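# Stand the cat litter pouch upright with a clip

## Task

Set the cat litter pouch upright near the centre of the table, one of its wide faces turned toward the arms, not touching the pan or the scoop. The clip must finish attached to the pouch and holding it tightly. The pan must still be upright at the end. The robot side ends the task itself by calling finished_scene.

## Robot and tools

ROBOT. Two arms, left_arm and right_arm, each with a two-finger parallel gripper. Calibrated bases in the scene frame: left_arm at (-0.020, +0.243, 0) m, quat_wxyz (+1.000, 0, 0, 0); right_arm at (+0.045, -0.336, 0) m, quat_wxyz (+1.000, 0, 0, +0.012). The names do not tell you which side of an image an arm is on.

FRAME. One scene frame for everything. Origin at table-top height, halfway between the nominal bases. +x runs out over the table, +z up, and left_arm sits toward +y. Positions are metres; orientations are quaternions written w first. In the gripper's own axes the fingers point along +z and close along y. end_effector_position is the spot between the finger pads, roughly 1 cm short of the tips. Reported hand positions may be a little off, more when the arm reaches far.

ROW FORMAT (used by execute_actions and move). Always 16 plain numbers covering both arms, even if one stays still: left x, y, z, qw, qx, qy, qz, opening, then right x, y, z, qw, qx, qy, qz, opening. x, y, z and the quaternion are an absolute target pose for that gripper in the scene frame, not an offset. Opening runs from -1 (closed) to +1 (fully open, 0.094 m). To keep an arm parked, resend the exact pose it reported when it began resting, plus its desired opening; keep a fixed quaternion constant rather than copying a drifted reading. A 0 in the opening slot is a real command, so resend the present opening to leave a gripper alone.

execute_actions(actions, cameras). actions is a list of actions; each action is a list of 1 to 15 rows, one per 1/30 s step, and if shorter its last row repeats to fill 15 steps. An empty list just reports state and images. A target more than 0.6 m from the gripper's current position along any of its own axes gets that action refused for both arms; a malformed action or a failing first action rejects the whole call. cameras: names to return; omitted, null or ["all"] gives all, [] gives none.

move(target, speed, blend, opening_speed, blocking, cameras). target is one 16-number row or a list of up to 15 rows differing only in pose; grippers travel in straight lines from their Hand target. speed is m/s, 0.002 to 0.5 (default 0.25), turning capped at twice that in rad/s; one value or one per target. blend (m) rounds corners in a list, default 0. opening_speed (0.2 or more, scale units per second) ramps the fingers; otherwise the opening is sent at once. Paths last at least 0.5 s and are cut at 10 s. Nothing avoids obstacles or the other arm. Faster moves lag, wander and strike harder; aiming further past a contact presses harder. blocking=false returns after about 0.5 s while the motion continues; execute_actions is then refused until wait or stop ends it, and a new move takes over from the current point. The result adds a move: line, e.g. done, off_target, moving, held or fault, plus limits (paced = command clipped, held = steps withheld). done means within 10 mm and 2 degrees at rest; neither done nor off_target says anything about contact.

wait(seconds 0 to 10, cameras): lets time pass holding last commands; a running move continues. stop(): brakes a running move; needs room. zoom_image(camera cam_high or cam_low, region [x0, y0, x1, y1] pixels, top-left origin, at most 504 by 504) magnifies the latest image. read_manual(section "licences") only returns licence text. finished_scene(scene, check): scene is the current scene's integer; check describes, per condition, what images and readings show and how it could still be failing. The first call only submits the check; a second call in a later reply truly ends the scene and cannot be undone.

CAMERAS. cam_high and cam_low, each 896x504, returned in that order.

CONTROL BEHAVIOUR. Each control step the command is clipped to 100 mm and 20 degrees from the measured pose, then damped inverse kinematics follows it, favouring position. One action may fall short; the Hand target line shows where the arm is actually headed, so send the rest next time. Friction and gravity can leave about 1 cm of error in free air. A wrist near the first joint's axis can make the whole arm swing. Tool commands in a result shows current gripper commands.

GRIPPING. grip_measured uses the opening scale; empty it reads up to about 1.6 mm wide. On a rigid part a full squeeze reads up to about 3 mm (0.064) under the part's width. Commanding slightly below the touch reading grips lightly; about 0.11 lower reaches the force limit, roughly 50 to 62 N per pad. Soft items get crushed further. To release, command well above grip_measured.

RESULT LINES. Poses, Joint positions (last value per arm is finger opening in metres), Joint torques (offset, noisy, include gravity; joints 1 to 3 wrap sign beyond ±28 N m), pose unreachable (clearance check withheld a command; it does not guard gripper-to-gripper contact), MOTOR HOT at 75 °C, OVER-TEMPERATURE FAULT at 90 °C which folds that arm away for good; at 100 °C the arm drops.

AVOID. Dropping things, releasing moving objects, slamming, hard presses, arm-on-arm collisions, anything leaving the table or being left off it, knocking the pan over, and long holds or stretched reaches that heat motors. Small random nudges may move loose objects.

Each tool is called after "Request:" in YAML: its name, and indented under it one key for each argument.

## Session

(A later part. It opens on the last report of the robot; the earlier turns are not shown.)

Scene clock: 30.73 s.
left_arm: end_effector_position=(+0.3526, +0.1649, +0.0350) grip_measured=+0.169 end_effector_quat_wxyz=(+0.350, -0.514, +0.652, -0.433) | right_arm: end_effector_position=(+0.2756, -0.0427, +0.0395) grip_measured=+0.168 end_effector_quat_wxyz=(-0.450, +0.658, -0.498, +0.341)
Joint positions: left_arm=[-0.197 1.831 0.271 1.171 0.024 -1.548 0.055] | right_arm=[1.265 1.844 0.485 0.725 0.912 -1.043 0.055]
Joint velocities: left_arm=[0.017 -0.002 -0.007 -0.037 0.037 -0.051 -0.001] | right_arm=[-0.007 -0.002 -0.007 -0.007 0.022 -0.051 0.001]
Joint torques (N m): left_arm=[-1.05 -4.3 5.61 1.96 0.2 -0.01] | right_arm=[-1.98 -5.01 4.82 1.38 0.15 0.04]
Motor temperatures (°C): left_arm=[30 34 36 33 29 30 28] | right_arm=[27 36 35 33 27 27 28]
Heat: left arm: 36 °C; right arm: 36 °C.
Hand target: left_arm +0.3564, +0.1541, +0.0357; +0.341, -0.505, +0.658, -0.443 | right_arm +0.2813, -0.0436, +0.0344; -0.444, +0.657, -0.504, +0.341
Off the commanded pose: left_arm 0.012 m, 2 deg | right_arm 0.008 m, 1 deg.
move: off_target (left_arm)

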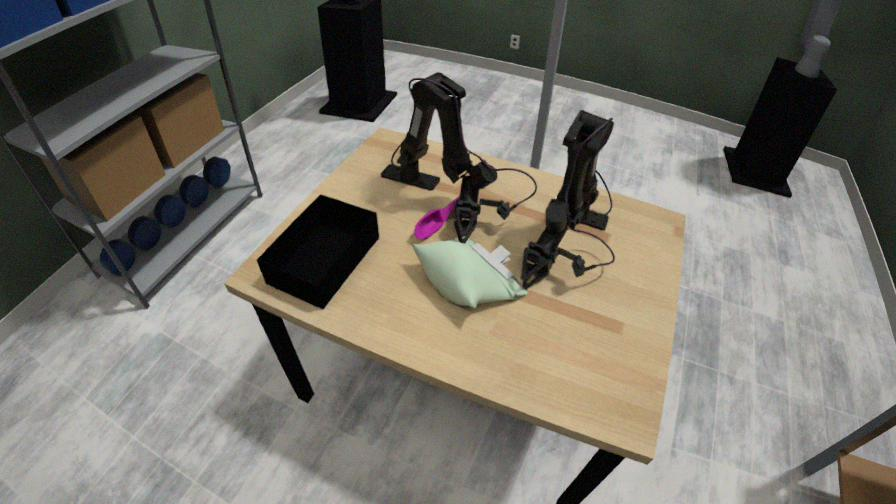

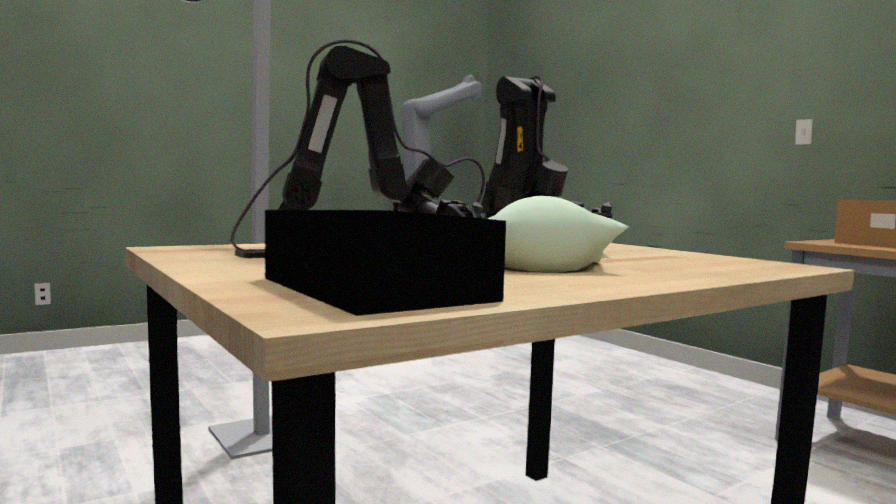

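Request:
zoom_image:
  camera: "cam_high"
  region: [505, 255, 545, 305]

Request:
zoom_image:
  camera: "cam_high"
  region: [440, 210, 490, 260]

Request:
zoom_image:
  camera: "cam_low"
  region: [560, 190, 640, 280]

Scaled by 10.080.

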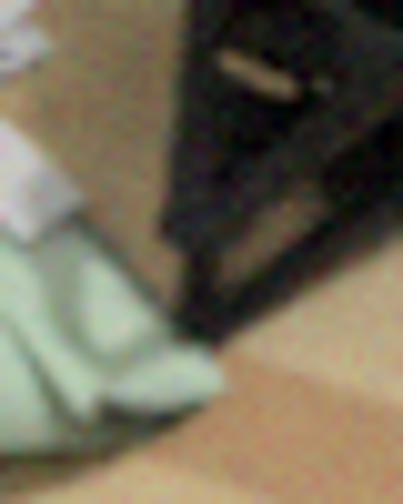

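Scaled by 10.080.

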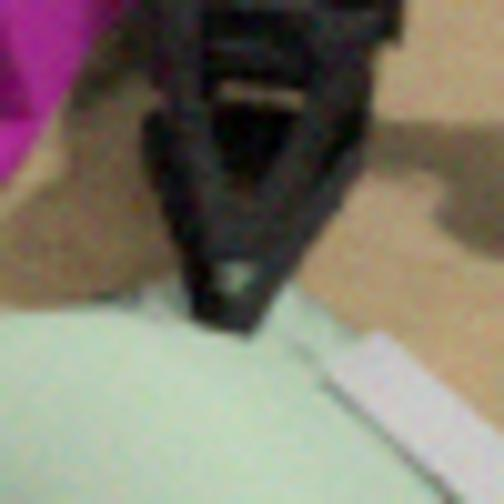

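Scaled by 5.600.

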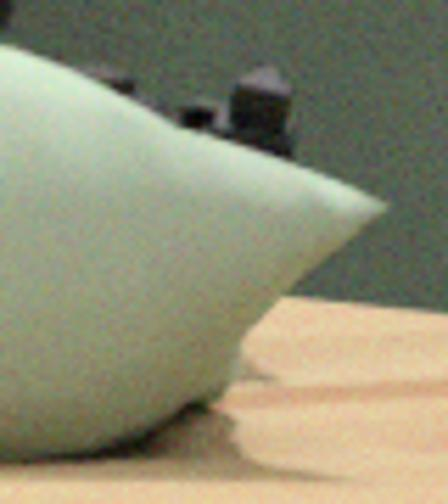

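Request:
zoom_image:
  camera: "cam_low"
  region: [570, 225, 630, 285]

Request:
zoom_image:
  camera: "cam_low"
  region: [400, 190, 500, 230]

Scaled by 8.400.

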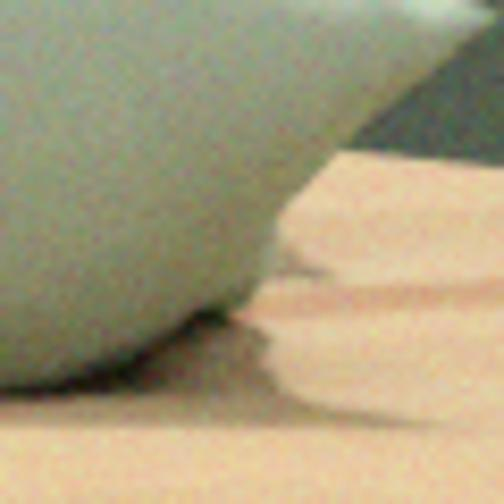

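Scaled by 5.040.

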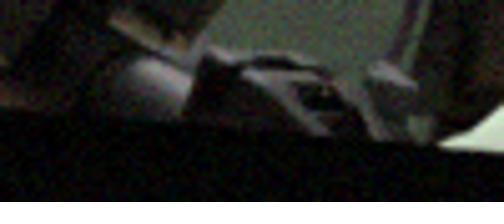

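Request:
zoom_image:
  camera: "cam_high"
  region: [450, 222, 480, 252]

Request:
zoom_image:
  camera: "cam_high"
  region: [510, 268, 540, 298]

Scaled by 16.800.

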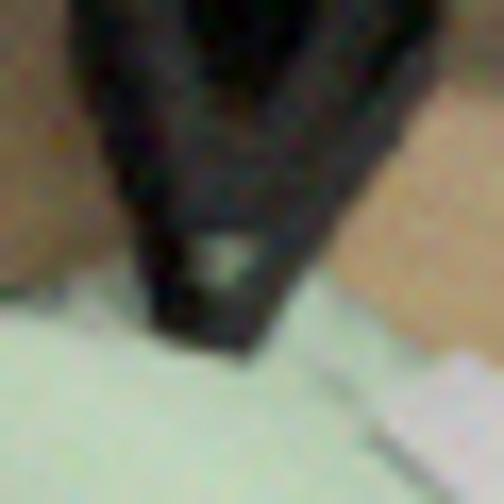

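Scaled by 16.800.

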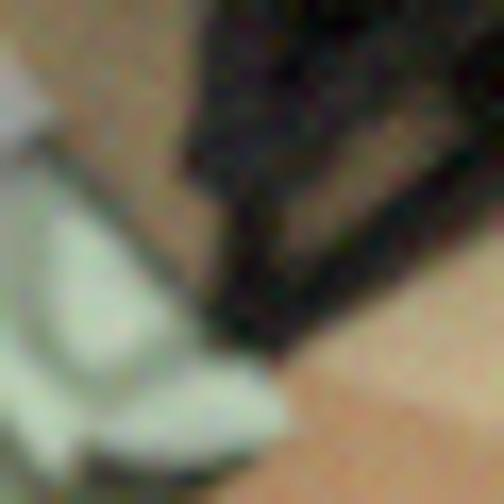

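Request:
move:
  target: [0.315, 0.172, 0.10, 0.20561, -0.49640, 0.77920, -0.32275, 0.0, 0.235, -0.04, 0.10, 0.24598, -0.59385, 0.70773, -0.29316, 0.0]
  speed: 0.15

Request:
zoom_image:
  camera: "cam_high"
  region: [430, 190, 560, 310]

Request:
zoom_image:
  camera: "cam_high"
  region: [495, 255, 545, 305]

Request:
zoom_image:
  camera: "cam_high"
  region: [440, 225, 490, 275]

Scene clock: 38.63 s.
left_arm: end_effector_position=(+0.3096, +0.1712, +0.0888) grip_measured=+0.001 end_effector_quat_wxyz=(+0.195, -0.507, +0.778, -0.316) | right_arm: end_effector_position=(+0.2345, -0.0481, +0.0953) grip_measured=+0.002 end_effector_quat_wxyz=(+0.236, -0.594, +0.710, -0.296)
Joint positions: left_arm=[-0.092 1.265 0.617 -0.191 0.238 -1.339 0.047] | right_arm=[1.332 1.804 1.229 -0.984 0.776 -0.042 0.047]
Joint velocities: left_arm=[-0.002 -0.002 -0.042 0.022 0.037 0.007 -0.001] | right_arm=[-0.017 0.012 0.017 0.007 -0.051 -0.037 0]
Joint torques (N m): left_arm=[0.49 -4.59 9.37 1.47 0.14 0.1] | right_arm=[0.39 -6.8 8.05 0.13 0.42 0.13]
Motor temperatures (°C): left_arm=[30 34 37 34 29 30 28] | right_arm=[27 37 36 33 26 27 28]
Heat: left arm: 37 °C; right arm: 37 °C.
Hand target: left_arm +0.3144, +0.1721, +0.1017; +0.206, -0.501, +0.776, -0.323 | right_arm +0.2339, -0.0407, +0.0979; +0.242, -0.590, +0.713, -0.292
Off the commanded pose: left_arm 0.012 m, 2 deg | right_arm 0.009 m, 1 deg.
move: off_target (left_arm)

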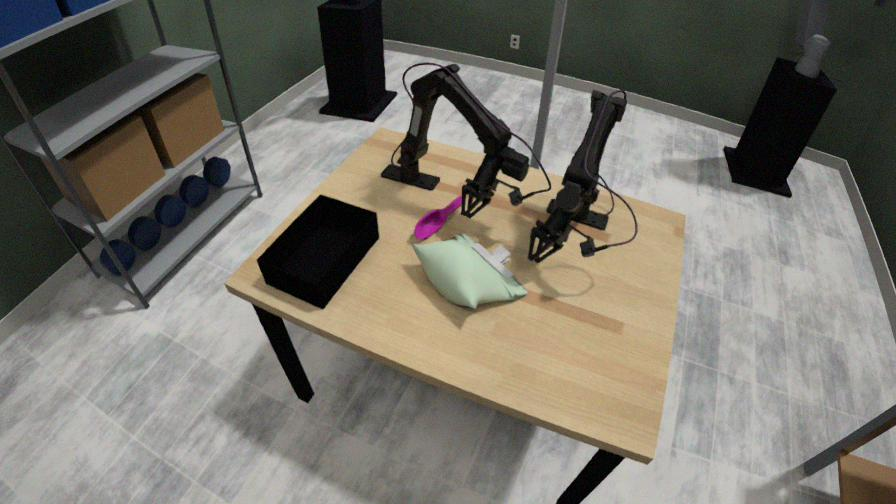

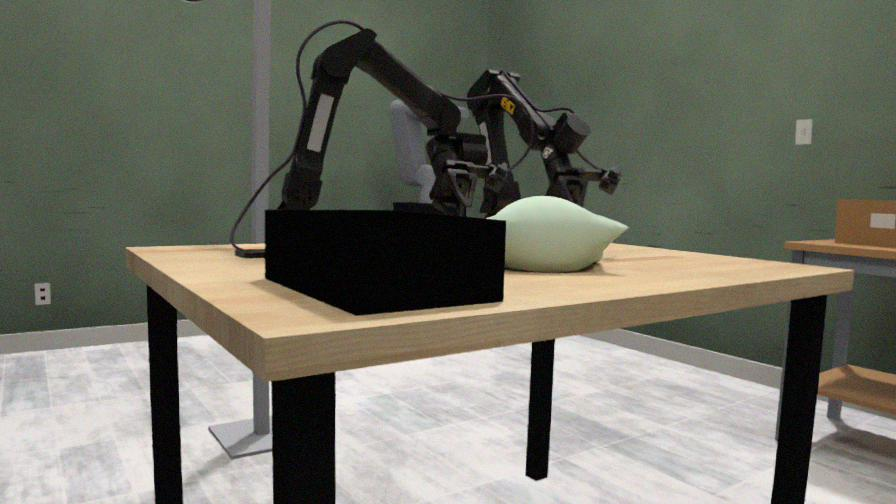

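Scaled by 3.877.

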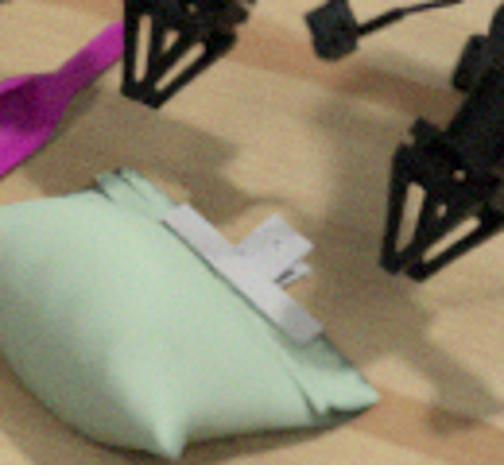

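Scaled by 10.080.

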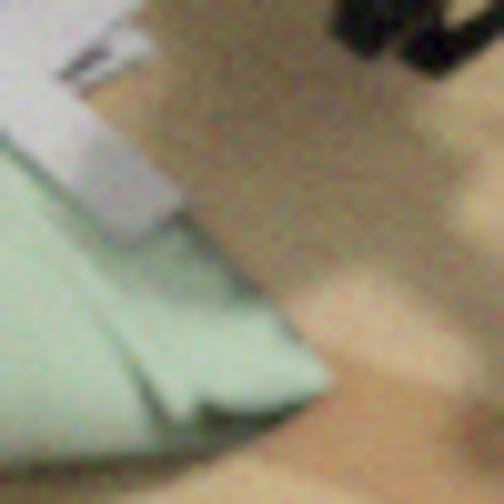

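Scaled by 10.080.

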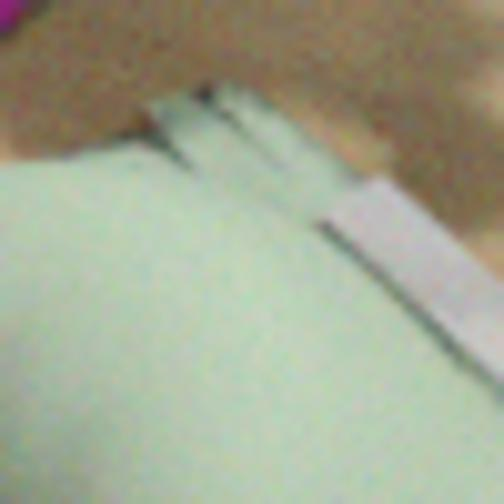

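Request:
move:
  target: [0.354, 0.153, 0.050, 0.20561, -0.49640, 0.77920, -0.32275, 0.0, 0.2485, -0.0357, 0.050, 0.24598, -0.59385, 0.70773, -0.29316, 0.0]
  speed: 0.1

Request:
zoom_image:
  camera: "cam_high"
  region: [430, 190, 560, 310]

Request:
zoom_image:
  camera: "cam_high"
  region: [495, 250, 545, 300]

Request:
zoom_image:
  camera: "cam_high"
  region: [440, 215, 490, 265]

Scene clock: 41.10 s.
left_arm: end_effector_position=(+0.3432, +0.1543, +0.0428) grip_measured=+0.001 end_effector_quat_wxyz=(+0.194, -0.500, +0.782, -0.318) | right_arm: end_effector_position=(+0.2465, -0.0318, +0.0569) grip_measured=+0.002 end_effector_quat_wxyz=(+0.249, -0.596, +0.707, -0.287)
Joint positions: left_arm=[-0.138 1.538 0.617 0.089 0.217 -1.36 0.047] | right_arm=[1.308 1.889 1.173 -0.77 0.776 -0.104 0.047]
Joint velocities: left_arm=[0.017 -0.002 0.002 -0.022 0.022 0.037 -0.001] | right_arm=[0.012 -0.012 0.002 0.007 -0.037 -0.081 0]
Joint torques (N m): left_arm=[-0.42 -4.33 8.42 1.71 -0.04 0.03] | right_arm=[-0.61 -7.54 4.22 0.42 0.49 -0.02]
Motor temperatures (°C): left_arm=[30 34 37 34 29 30 28] | right_arm=[27 37 36 33 26 27 28]
Heat: left arm: 37 °C; right arm: 37 °C.
Hand target: left_arm +0.3529, +0.1529, +0.0494; +0.205, -0.496, +0.780, -0.322 | right_arm +0.2489, -0.0357, +0.0502; +0.246, -0.594, +0.707, -0.293
Off the commanded pose: left_arm 0.013 m, 2 deg | right_arm 0.008 m, 1 deg.
move: off_target (left_arm)

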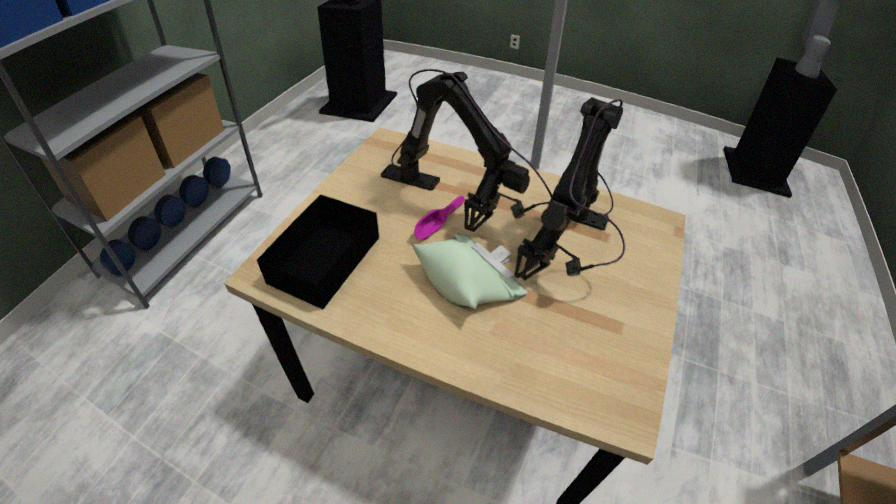

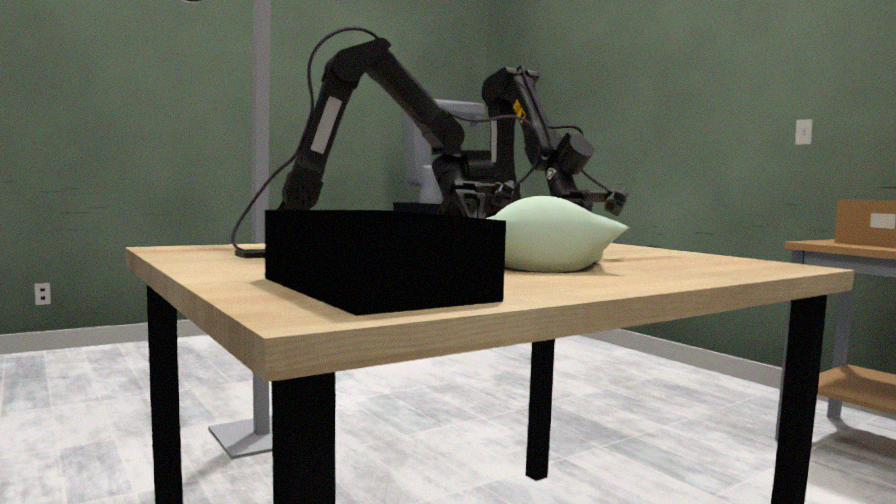

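Scaled by 3.877.

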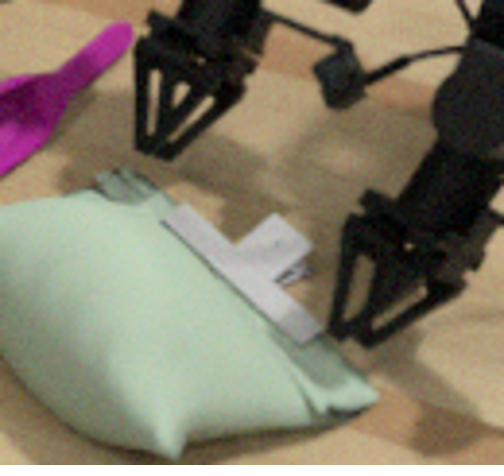

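Scaled by 10.080.

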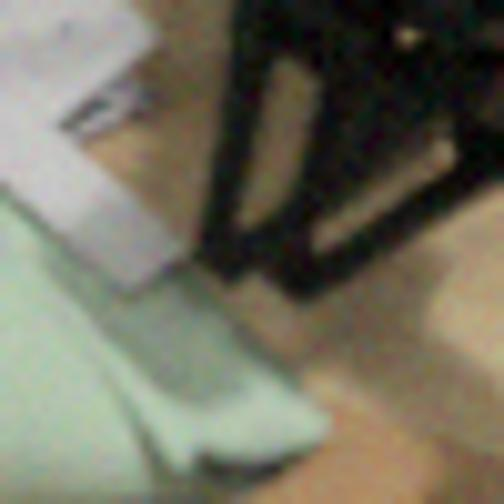

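Scaled by 10.080.

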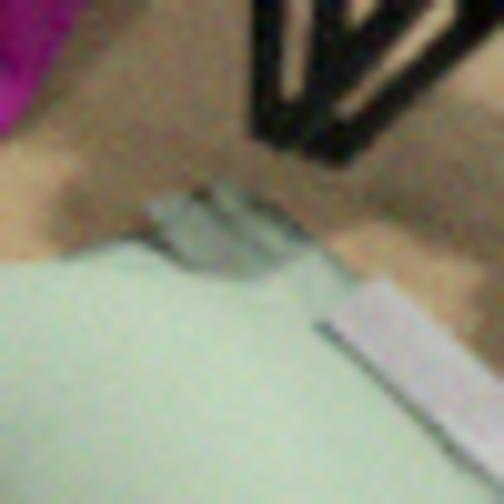

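Request:
move:
  target: [0.364, 0.152, 0.037, 0.20561, -0.49640, 0.77920, -0.32275, 0.0, 0.2505, -0.0397, 0.024, 0.24598, -0.59385, 0.70773, -0.29316, 0.0]
  speed: 0.05

Request:
zoom_image:
  camera: "cam_high"
  region: [495, 250, 545, 300]

Request:
zoom_image:
  camera: "cam_high"
  region: [440, 215, 490, 265]

Scene clock: 42.73 s.
left_arm: end_effector_position=(+0.3542, +0.1528, +0.0314) grip_measured=+0.001 end_effector_quat_wxyz=(+0.195, -0.500, +0.781, -0.319) | right_arm: end_effector_position=(+0.2480, -0.0349, +0.0310) grip_measured=+0.002 end_effector_quat_wxyz=(+0.250, -0.596, +0.707, -0.287)
Joint positions: left_arm=[-0.138 1.617 0.633 0.154 0.216 -1.36 0.047] | right_arm=[1.301 1.929 1.108 -0.659 0.776 -0.113 0.047]
Joint velocities: left_arm=[-0.002 0.007 0.002 -0.007 -0.022 0.022 0] | right_arm=[-0.012 0.007 -0.022 -0.007 0.022 -0.051 0.001]
Joint torques (N m): left_arm=[-0.25 -4.97 8.06 1.67 -0.05 0.03] | right_arm=[-0.72 -7.42 4.01 0.46 0.53 0]
Motor temperatures (°C): left_arm=[30 34 37 34 29 30 28] | right_arm=[27 37 35 32 27 27 28]
Heat: left arm: 37 °C; right arm: 37 °C.
Hand target: left_arm +0.3636, +0.1519, +0.0370; +0.206, -0.496, +0.779, -0.323 | right_arm +0.2503, -0.0399, +0.0238; +0.246, -0.594, +0.708, -0.293
Off the commanded pose: left_arm 0.011 m, 1 deg | right_arm 0.009 m, 1 deg.
move: off_target (left_arm)

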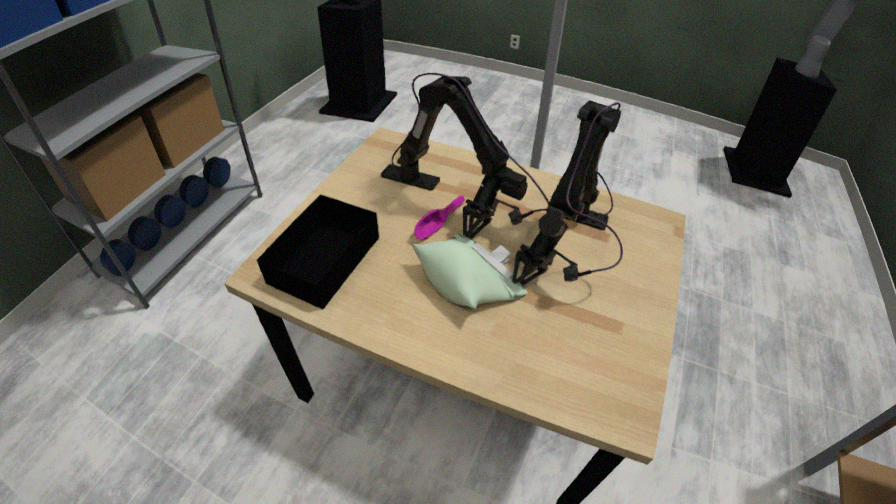

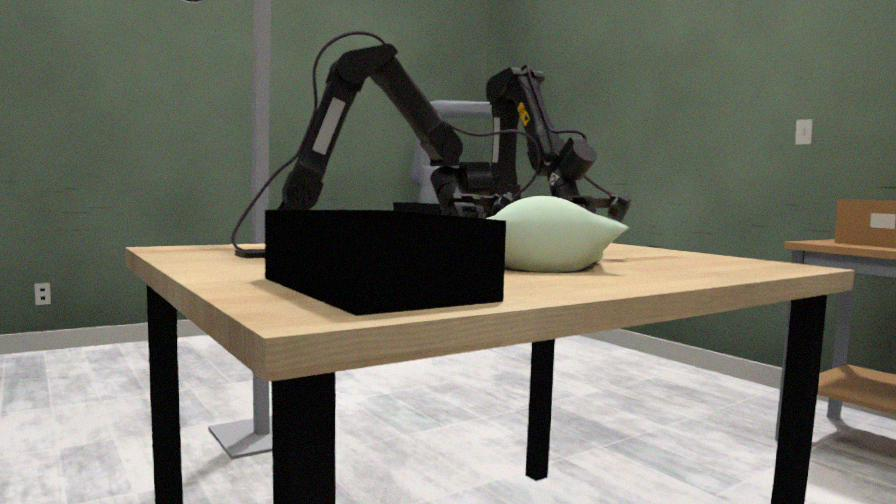

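Scaled by 10.080.

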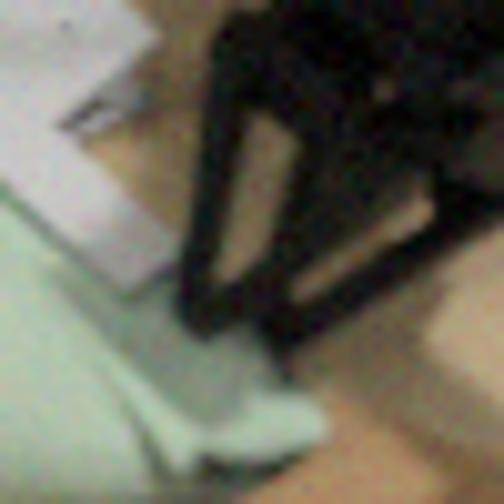

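Scaled by 10.080.

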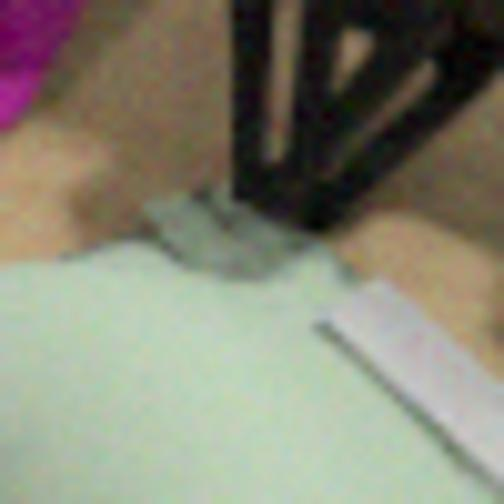

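Request:
execute_actions:
  actions: []

Scene clock: 43.43 s.
left_arm: end_effector_position=(+0.3542, +0.1528, +0.0314) grip_measured=+0.001 end_effector_quat_wxyz=(+0.195, -0.500, +0.781, -0.319) | right_arm: end_effector_position=(+0.2481, -0.0348, +0.0311) grip_measured=+0.002 end_effector_quat_wxyz=(+0.250, -0.596, +0.707, -0.286)
Joint positions: left_arm=[-0.138 1.617 0.633 0.155 0.216 -1.36 0.047] | right_arm=[1.301 1.929 1.108 -0.659 0.776 -0.113 0.047]
Joint velocities: left_arm=[-0.012 0.002 0.002 -0.007 -0.022 -0.022 0.001] | right_arm=[0.002 -0.007 -0.012 0.081 0.022 -0.022 0.001]
Joint torques (N m): left_arm=[-0.27 -4.62 8.08 1.69 -0.02 0] | right_arm=[-0.83 -7.36 3.84 0.47 0.5 -0.01]
Motor temperatures (°C): left_arm=[30 34 38 34 29 30 28] | right_arm=[27 37 35 32 27 27 28]
Heat: left arm: 38 °C; right arm: 37 °C.
Hand target: left_arm +0.3637, +0.1519, +0.0370; +0.206, -0.496, +0.779, -0.323 | right_arm +0.2503, -0.0398, +0.0238; +0.246, -0.594, +0.708, -0.293
Tool commands: left_gripper/opening=+0.0 right_gripper/opening=+0.0
Off the commanded pose: left_arm 0.011 m, 1 deg | right_arm 0.009 m, 1 deg.

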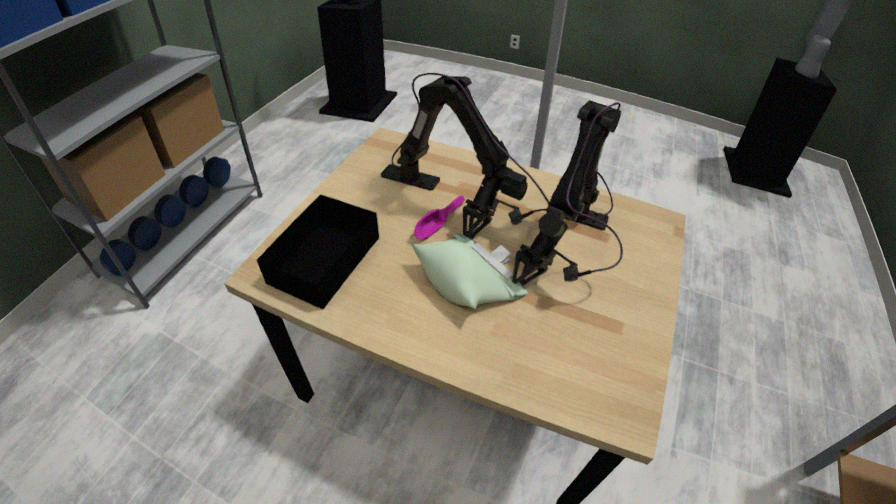

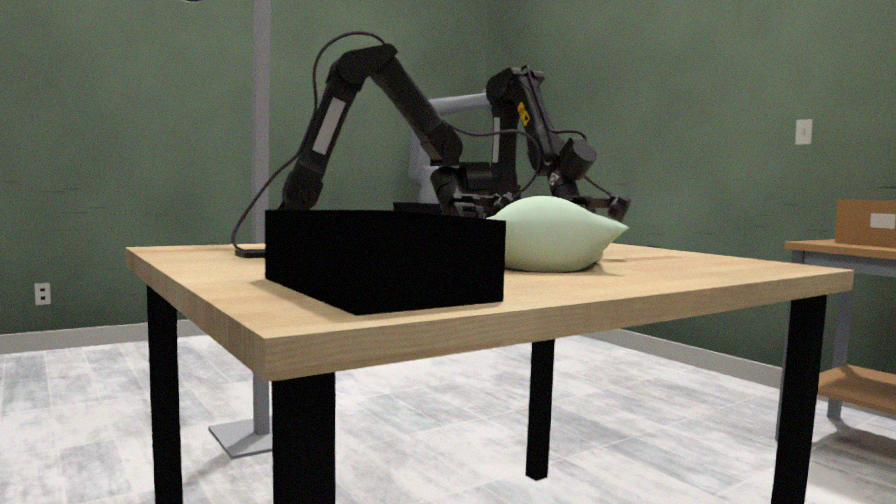

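Request:
zoom_image:
  camera: "cam_high"
  region: [440, 190, 560, 310]

Request:
zoom_image:
  camera: "cam_high"
  region: [495, 235, 565, 305]

Request:
zoom_image:
  camera: "cam_high"
  region: [445, 190, 515, 260]

Scaled by 4.200.

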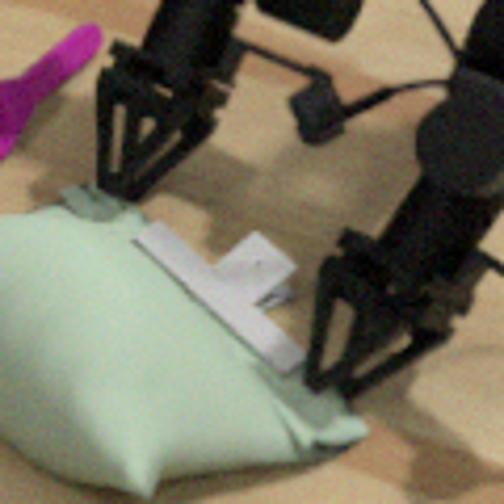

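Scaled by 7.200.

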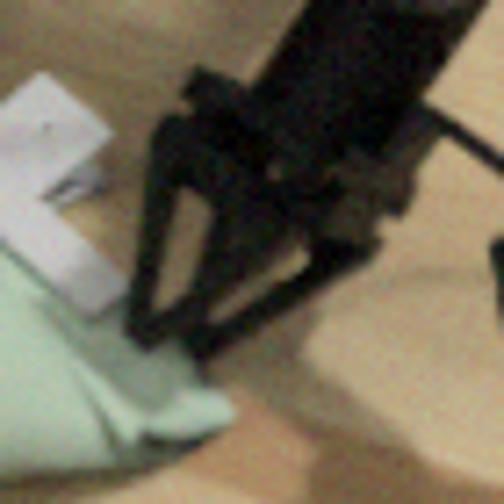

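Scaled by 7.200.

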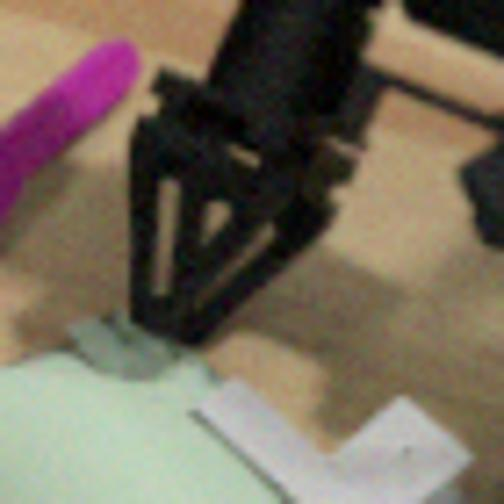

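Request:
move:
  target: [0.3672, 0.1500, 0.0315, 0.20561, -0.49640, 0.77920, -0.32275, 0.0, 0.2563, -0.0430, 0.0195, 0.24598, -0.59385, 0.70773, -0.29316, 0.0]
  speed: 0.03

Scene clock: 46.17 s.
left_arm: end_effector_position=(+0.3584, +0.1524, +0.0271) grip_measured=+0.001 end_effector_quat_wxyz=(+0.196, -0.500, +0.780, -0.320) | right_arm: end_effector_position=(+0.2544, -0.0371, +0.0279) grip_measured=+0.002 end_effector_quat_wxyz=(+0.252, -0.596, +0.707, -0.287)
Joint positions: left_arm=[-0.138 1.646 0.639 0.181 0.215 -1.363 0.047] | right_arm=[1.282 1.929 1.091 -0.62 0.776 -0.141 0.047]
Joint velocities: left_arm=[-0.002 0.002 0.007 0.007 -0.11 -0.007 0] | right_arm=[0.002 -0.012 -0.007 0.007 0.037 -0.037 -0.001]
Joint torques (N m): left_arm=[-0.75 -4.94 7.99 1.78 -0.08 -0.03] | right_arm=[-0.91 -7.24 3.54 0.51 0.45 0.04]
Motor temperatures (°C): left_arm=[30 34 38 35 29 30 28] | right_arm=[27 38 35 32 27 27 28]
Heat: left arm: 38 °C; right arm: 38 °C.
Hand target: left_arm +0.3668, +0.1499, +0.0314; +0.205, -0.496, +0.779, -0.323 | right_arm +0.2562, -0.0431, +0.0198; +0.246, -0.594, +0.708, -0.293
Off the commanded pose: left_arm 0.010 m, 1 deg | right_arm 0.010 m, 1 deg.
move: done

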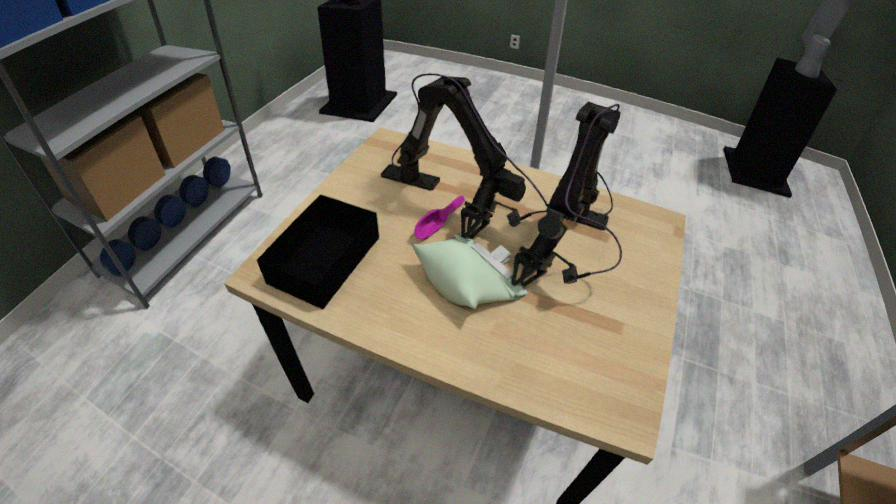

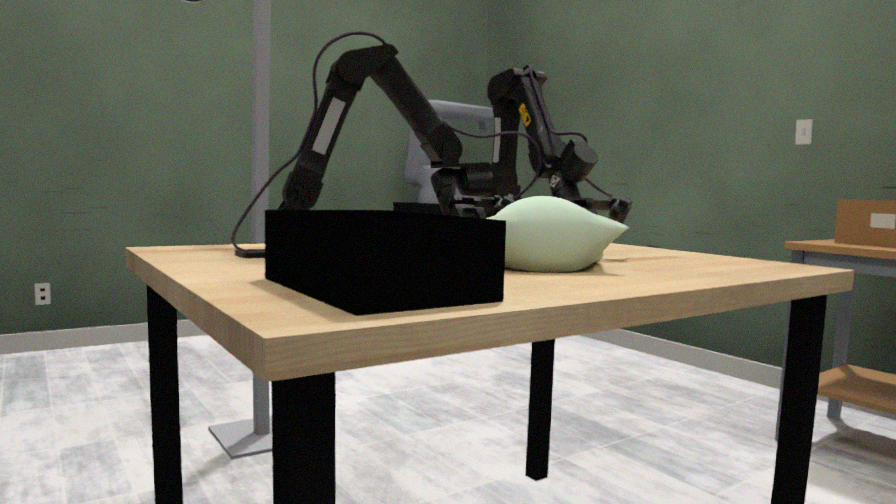

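Request:
zoom_image:
  camera: "cam_high"
  region: [445, 195, 545, 295]

Request:
zoom_image:
  camera: "cam_low"
  region: [420, 150, 660, 290]

Scaled by 5.040.

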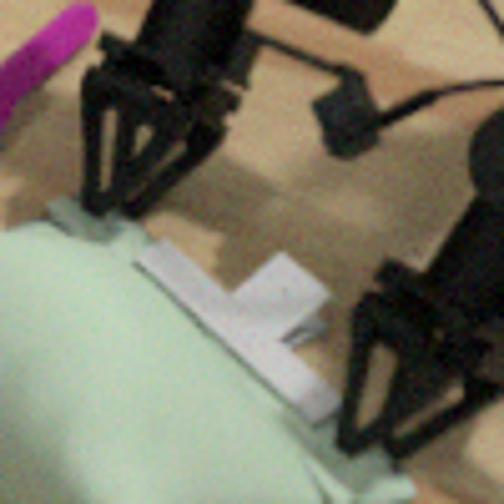

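Scaled by 2.100.

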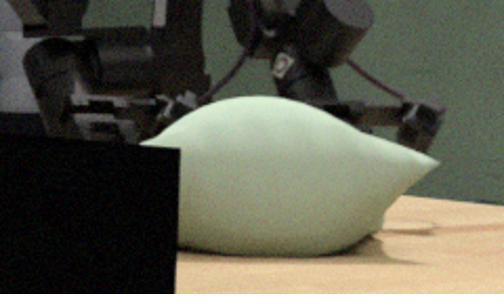

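Request:
move:
  target: [0.3672, 0.1500, 0.0315, 0.20561, -0.49640, 0.77920, -0.32275, -0.55, 0.2563, -0.0430, 0.0195, 0.24598, -0.59385, 0.70773, -0.29316, -0.55]
  speed: 0.03
  opening_speed: 0.5

Request:
zoom_image:
  camera: "cam_high"
  region: [445, 195, 545, 295]

Request:
zoom_image:
  camera: "cam_low"
  region: [420, 150, 660, 290]

Scene clock: 47.73 s.
left_arm: end_effector_position=(+0.3569, +0.1528, +0.0256) grip_measured=-0.548 end_effector_quat_wxyz=(+0.193, -0.502, +0.781, -0.317) | right_arm: end_effector_position=(+0.2539, -0.0366, +0.0273) grip_measured=-0.548 end_effector_quat_wxyz=(+0.251, -0.596, +0.708, -0.285)
Joint positions: left_arm=[-0.138 1.646 0.639 0.172 0.214 -1.364 0.021] | right_arm=[1.282 1.929 1.091 -0.618 0.772 -0.141 0.021]
Joint velocities: left_arm=[0.007 -0.002 -0.017 -0.022 -0.022 -0.051 -0.002] | right_arm=[-0.017 -0.002 -0.012 0.051 0.022 -0.037 0]
Joint torques (N m): left_arm=[-0.61 -4.94 7.97 1.85 -0.06 0.04] | right_arm=[-0.91 -7.39 3.73 0.48 0.47 0.01]
Motor temperatures (°C): left_arm=[30 34 38 35 29 30 28] | right_arm=[27 38 35 32 27 27 28]
Heat: left arm: 38 °C; right arm: 38 °C.
Hand target: left_arm +0.3668, +0.1500, +0.0315; +0.206, -0.496, +0.779, -0.323 | right_arm +0.2561, -0.0431, +0.0196; +0.246, -0.594, +0.708, -0.293
Off the commanded pose: left_arm 0.012 m, 2 deg | right_arm 0.010 m, 1 deg.
move: off_target (left_arm)

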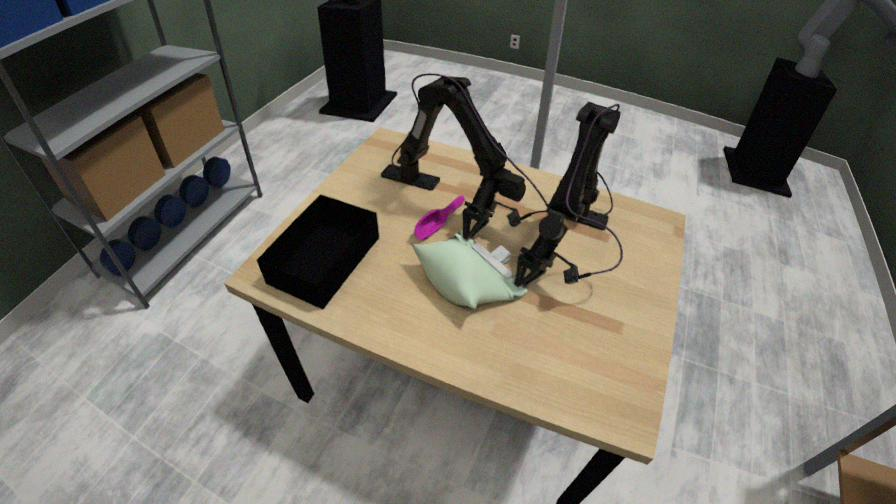

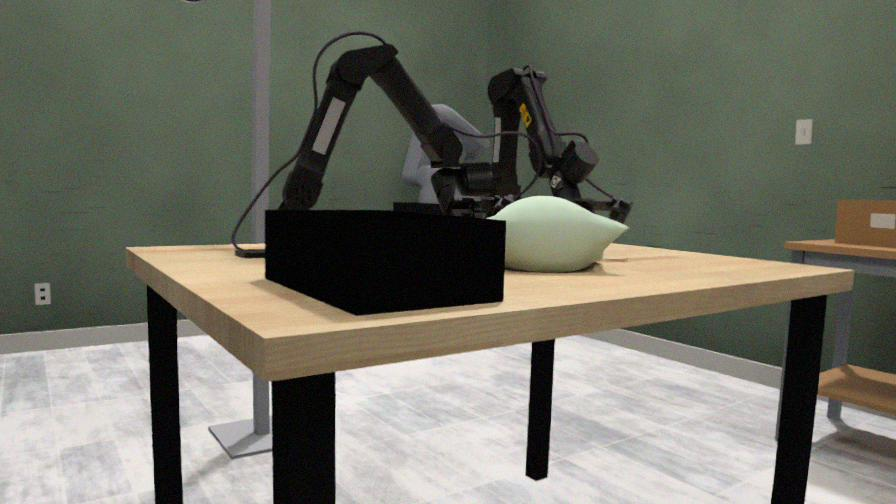

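Scaled by 5.040.

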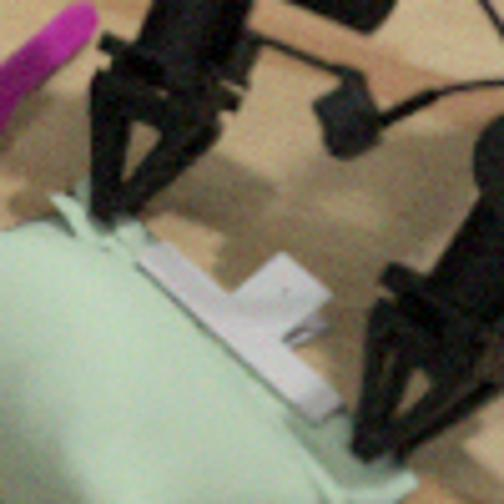

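Scaled by 2.100.

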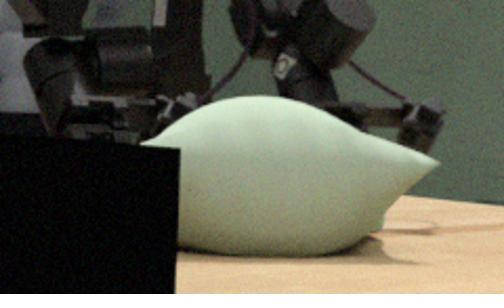

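Request:
move:
  target: [0.3672, 0.1500, 0.0315, 0.20561, -0.49640, 0.77920, -0.32275, -1.0, 0.2563, -0.0430, 0.0195, 0.24598, -0.59385, 0.70773, -0.29316, -1.0]
  speed: 0.03
  opening_speed: 0.5

Request:
zoom_image:
  camera: "cam_high"
  region: [445, 195, 545, 295]

Request:
zoom_image:
  camera: "cam_low"
  region: [420, 150, 660, 290]

Scene clock: 49.00 s.
left_arm: end_effector_position=(+0.3572, +0.1534, +0.0256) grip_measured=-0.989 end_effector_quat_wxyz=(+0.195, -0.503, +0.781, -0.316) | right_arm: end_effector_position=(+0.2540, -0.0367, +0.0274) grip_measured=-0.986 end_effector_quat_wxyz=(+0.251, -0.596, +0.707, -0.285)
Joint positions: left_arm=[-0.138 1.646 0.639 0.173 0.211 -1.364 0.001] | right_arm=[1.282 1.929 1.091 -0.618 0.772 -0.142 0.001]
Joint velocities: left_arm=[-0.032 -0.002 -0.002 -0.022 -0.081 -0.022 0] | right_arm=[-0.007 -0.022 0.007 -0.022 -0.051 0.066 0]
Joint torques (N m): left_arm=[-0.69 -4.6 7.94 1.82 0.05 0.04] | right_arm=[-0.96 -7.19 3.54 0.51 0.51 0.09]
Motor temperatures (°C): left_arm=[30 34 38 35 29 30 28] | right_arm=[27 38 35 32 27 27 28]
Heat: left arm: 38 °C; right arm: 38 °C.
Hand target: left_arm +0.3669, +0.1500, +0.0315; +0.205, -0.496, +0.779, -0.323 | right_arm +0.2561, -0.0432, +0.0196; +0.246, -0.594, +0.708, -0.293
Off the commanded pose: left_arm 0.012 m, 2 deg | right_arm 0.010 m, 1 deg.
move: off_target (left_arm)

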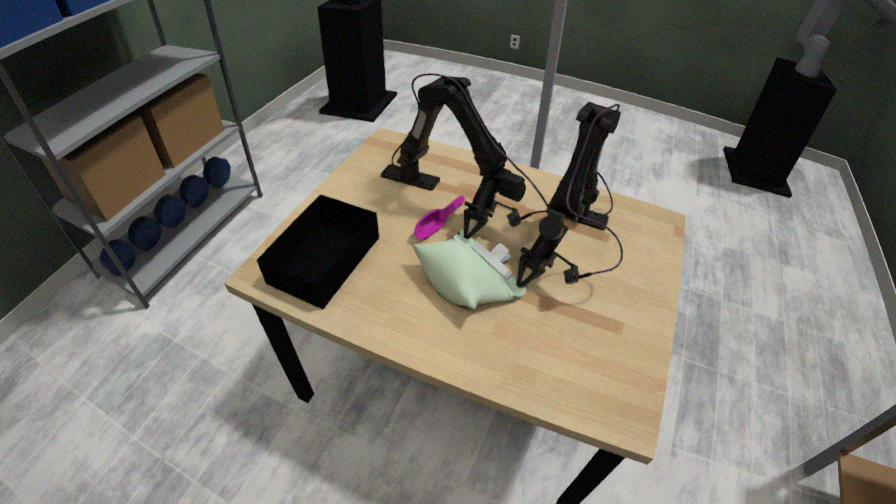

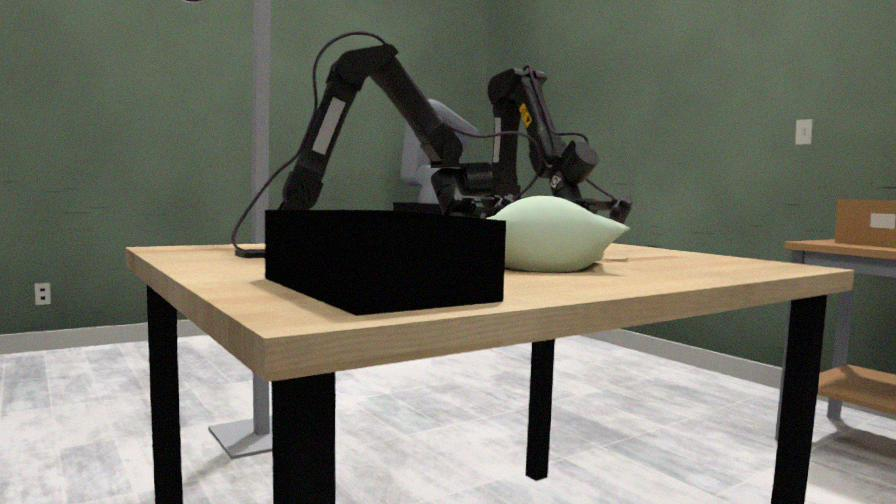

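Scaled by 5.040.

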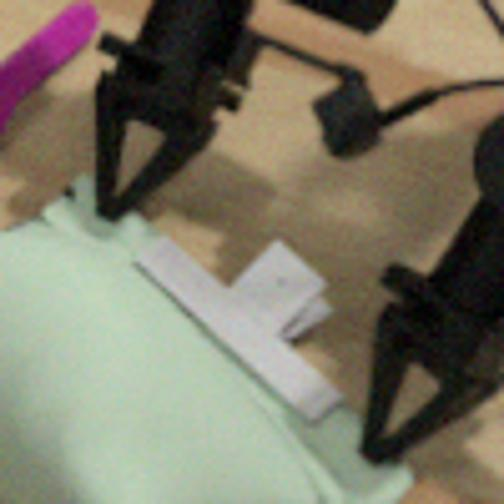

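Scaled by 2.100.

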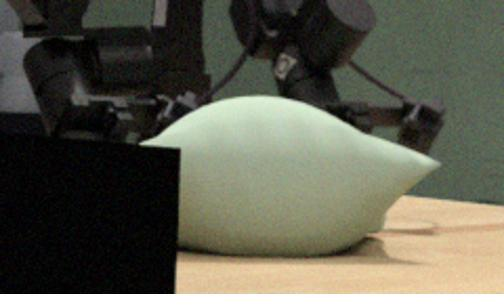

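Request:
move:
  target: [0.3672, 0.1500, 0.0465, 0.20561, -0.49640, 0.77920, -0.32275, -1.0, 0.2563, -0.0430, 0.0345, 0.24598, -0.59385, 0.70773, -0.29316, -1.0]
  speed: 0.03

Request:
zoom_image:
  camera: "cam_high"
  region: [445, 195, 545, 295]

Request:
zoom_image:
  camera: "cam_low"
  region: [420, 150, 660, 290]

Scene clock: 50.10 s.
left_arm: end_effector_position=(+0.3575, +0.1534, +0.0282) grip_measured=-0.989 end_effector_quat_wxyz=(+0.189, -0.505, +0.783, -0.311) | right_arm: end_effector_position=(+0.2539, -0.0374, +0.0274) grip_measured=-0.986 end_effector_quat_wxyz=(+0.250, -0.597, +0.707, -0.286)
Joint positions: left_arm=[-0.138 1.64 0.662 0.126 0.211 -1.364 0] | right_arm=[1.282 1.929 1.091 -0.622 0.773 -0.142 0.001]
Joint velocities: left_arm=[-0.007 -0.007 -0.012 0.007 -0.022 0.037 0.001] | right_arm=[-0.007 0.007 0.002 -0.081 -0.066 0.037 0]
Joint torques (N m): left_arm=[-0.65 -8.02 8.46 1.56 0 0.06] | right_arm=[-0.92 -9.88 5.42 0.02 0.51 -0.02]
Motor temperatures (°C): left_arm=[30 34 38 35 29 30 28] | right_arm=[27 38 35 32 27 27 28]
Heat: left arm: 38 °C; right arm: 38 °C.
Hand target: left_arm +0.3672, +0.1499, +0.0463; +0.206, -0.496, +0.779, -0.323 | right_arm +0.2562, -0.0430, +0.0343; +0.246, -0.594, +0.708, -0.293
Off the commanded pose: left_arm 0.021 m, 3 deg | right_arm 0.009 m, 1 deg.
move: off_target (left_arm)

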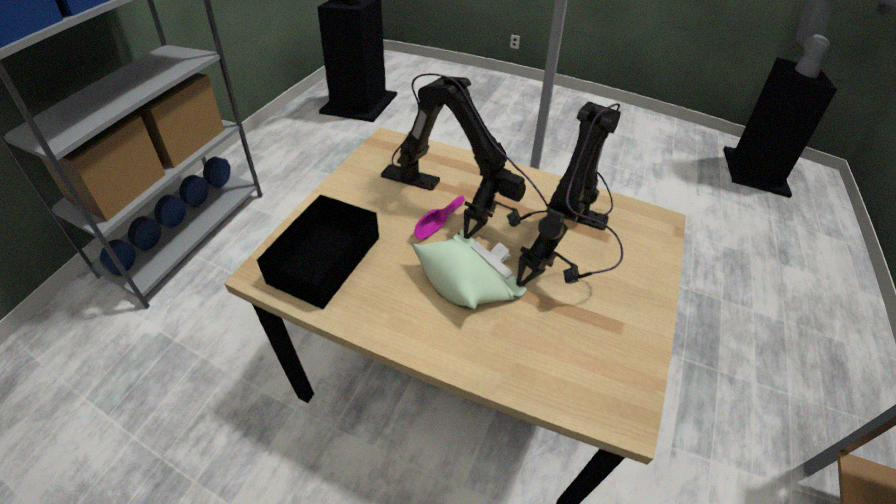

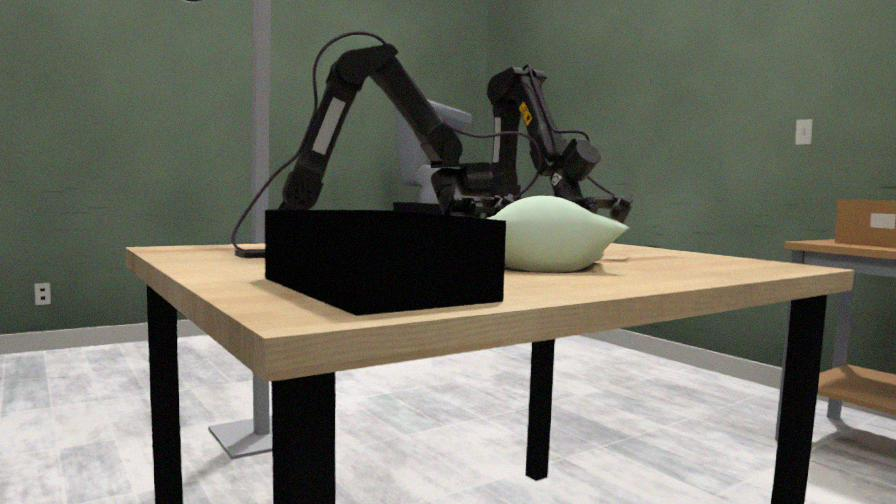

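Scaled by 5.040.

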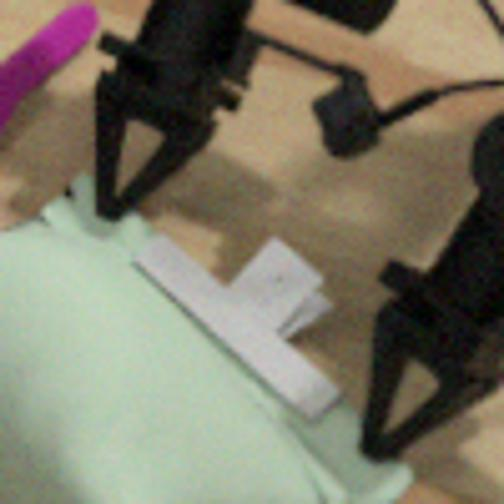

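Scaled by 2.100.

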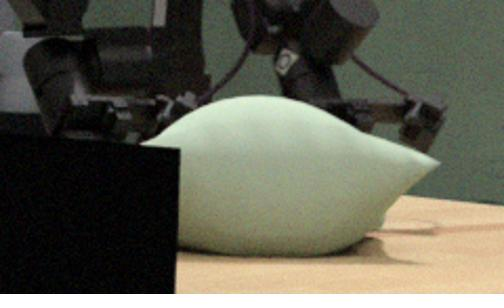

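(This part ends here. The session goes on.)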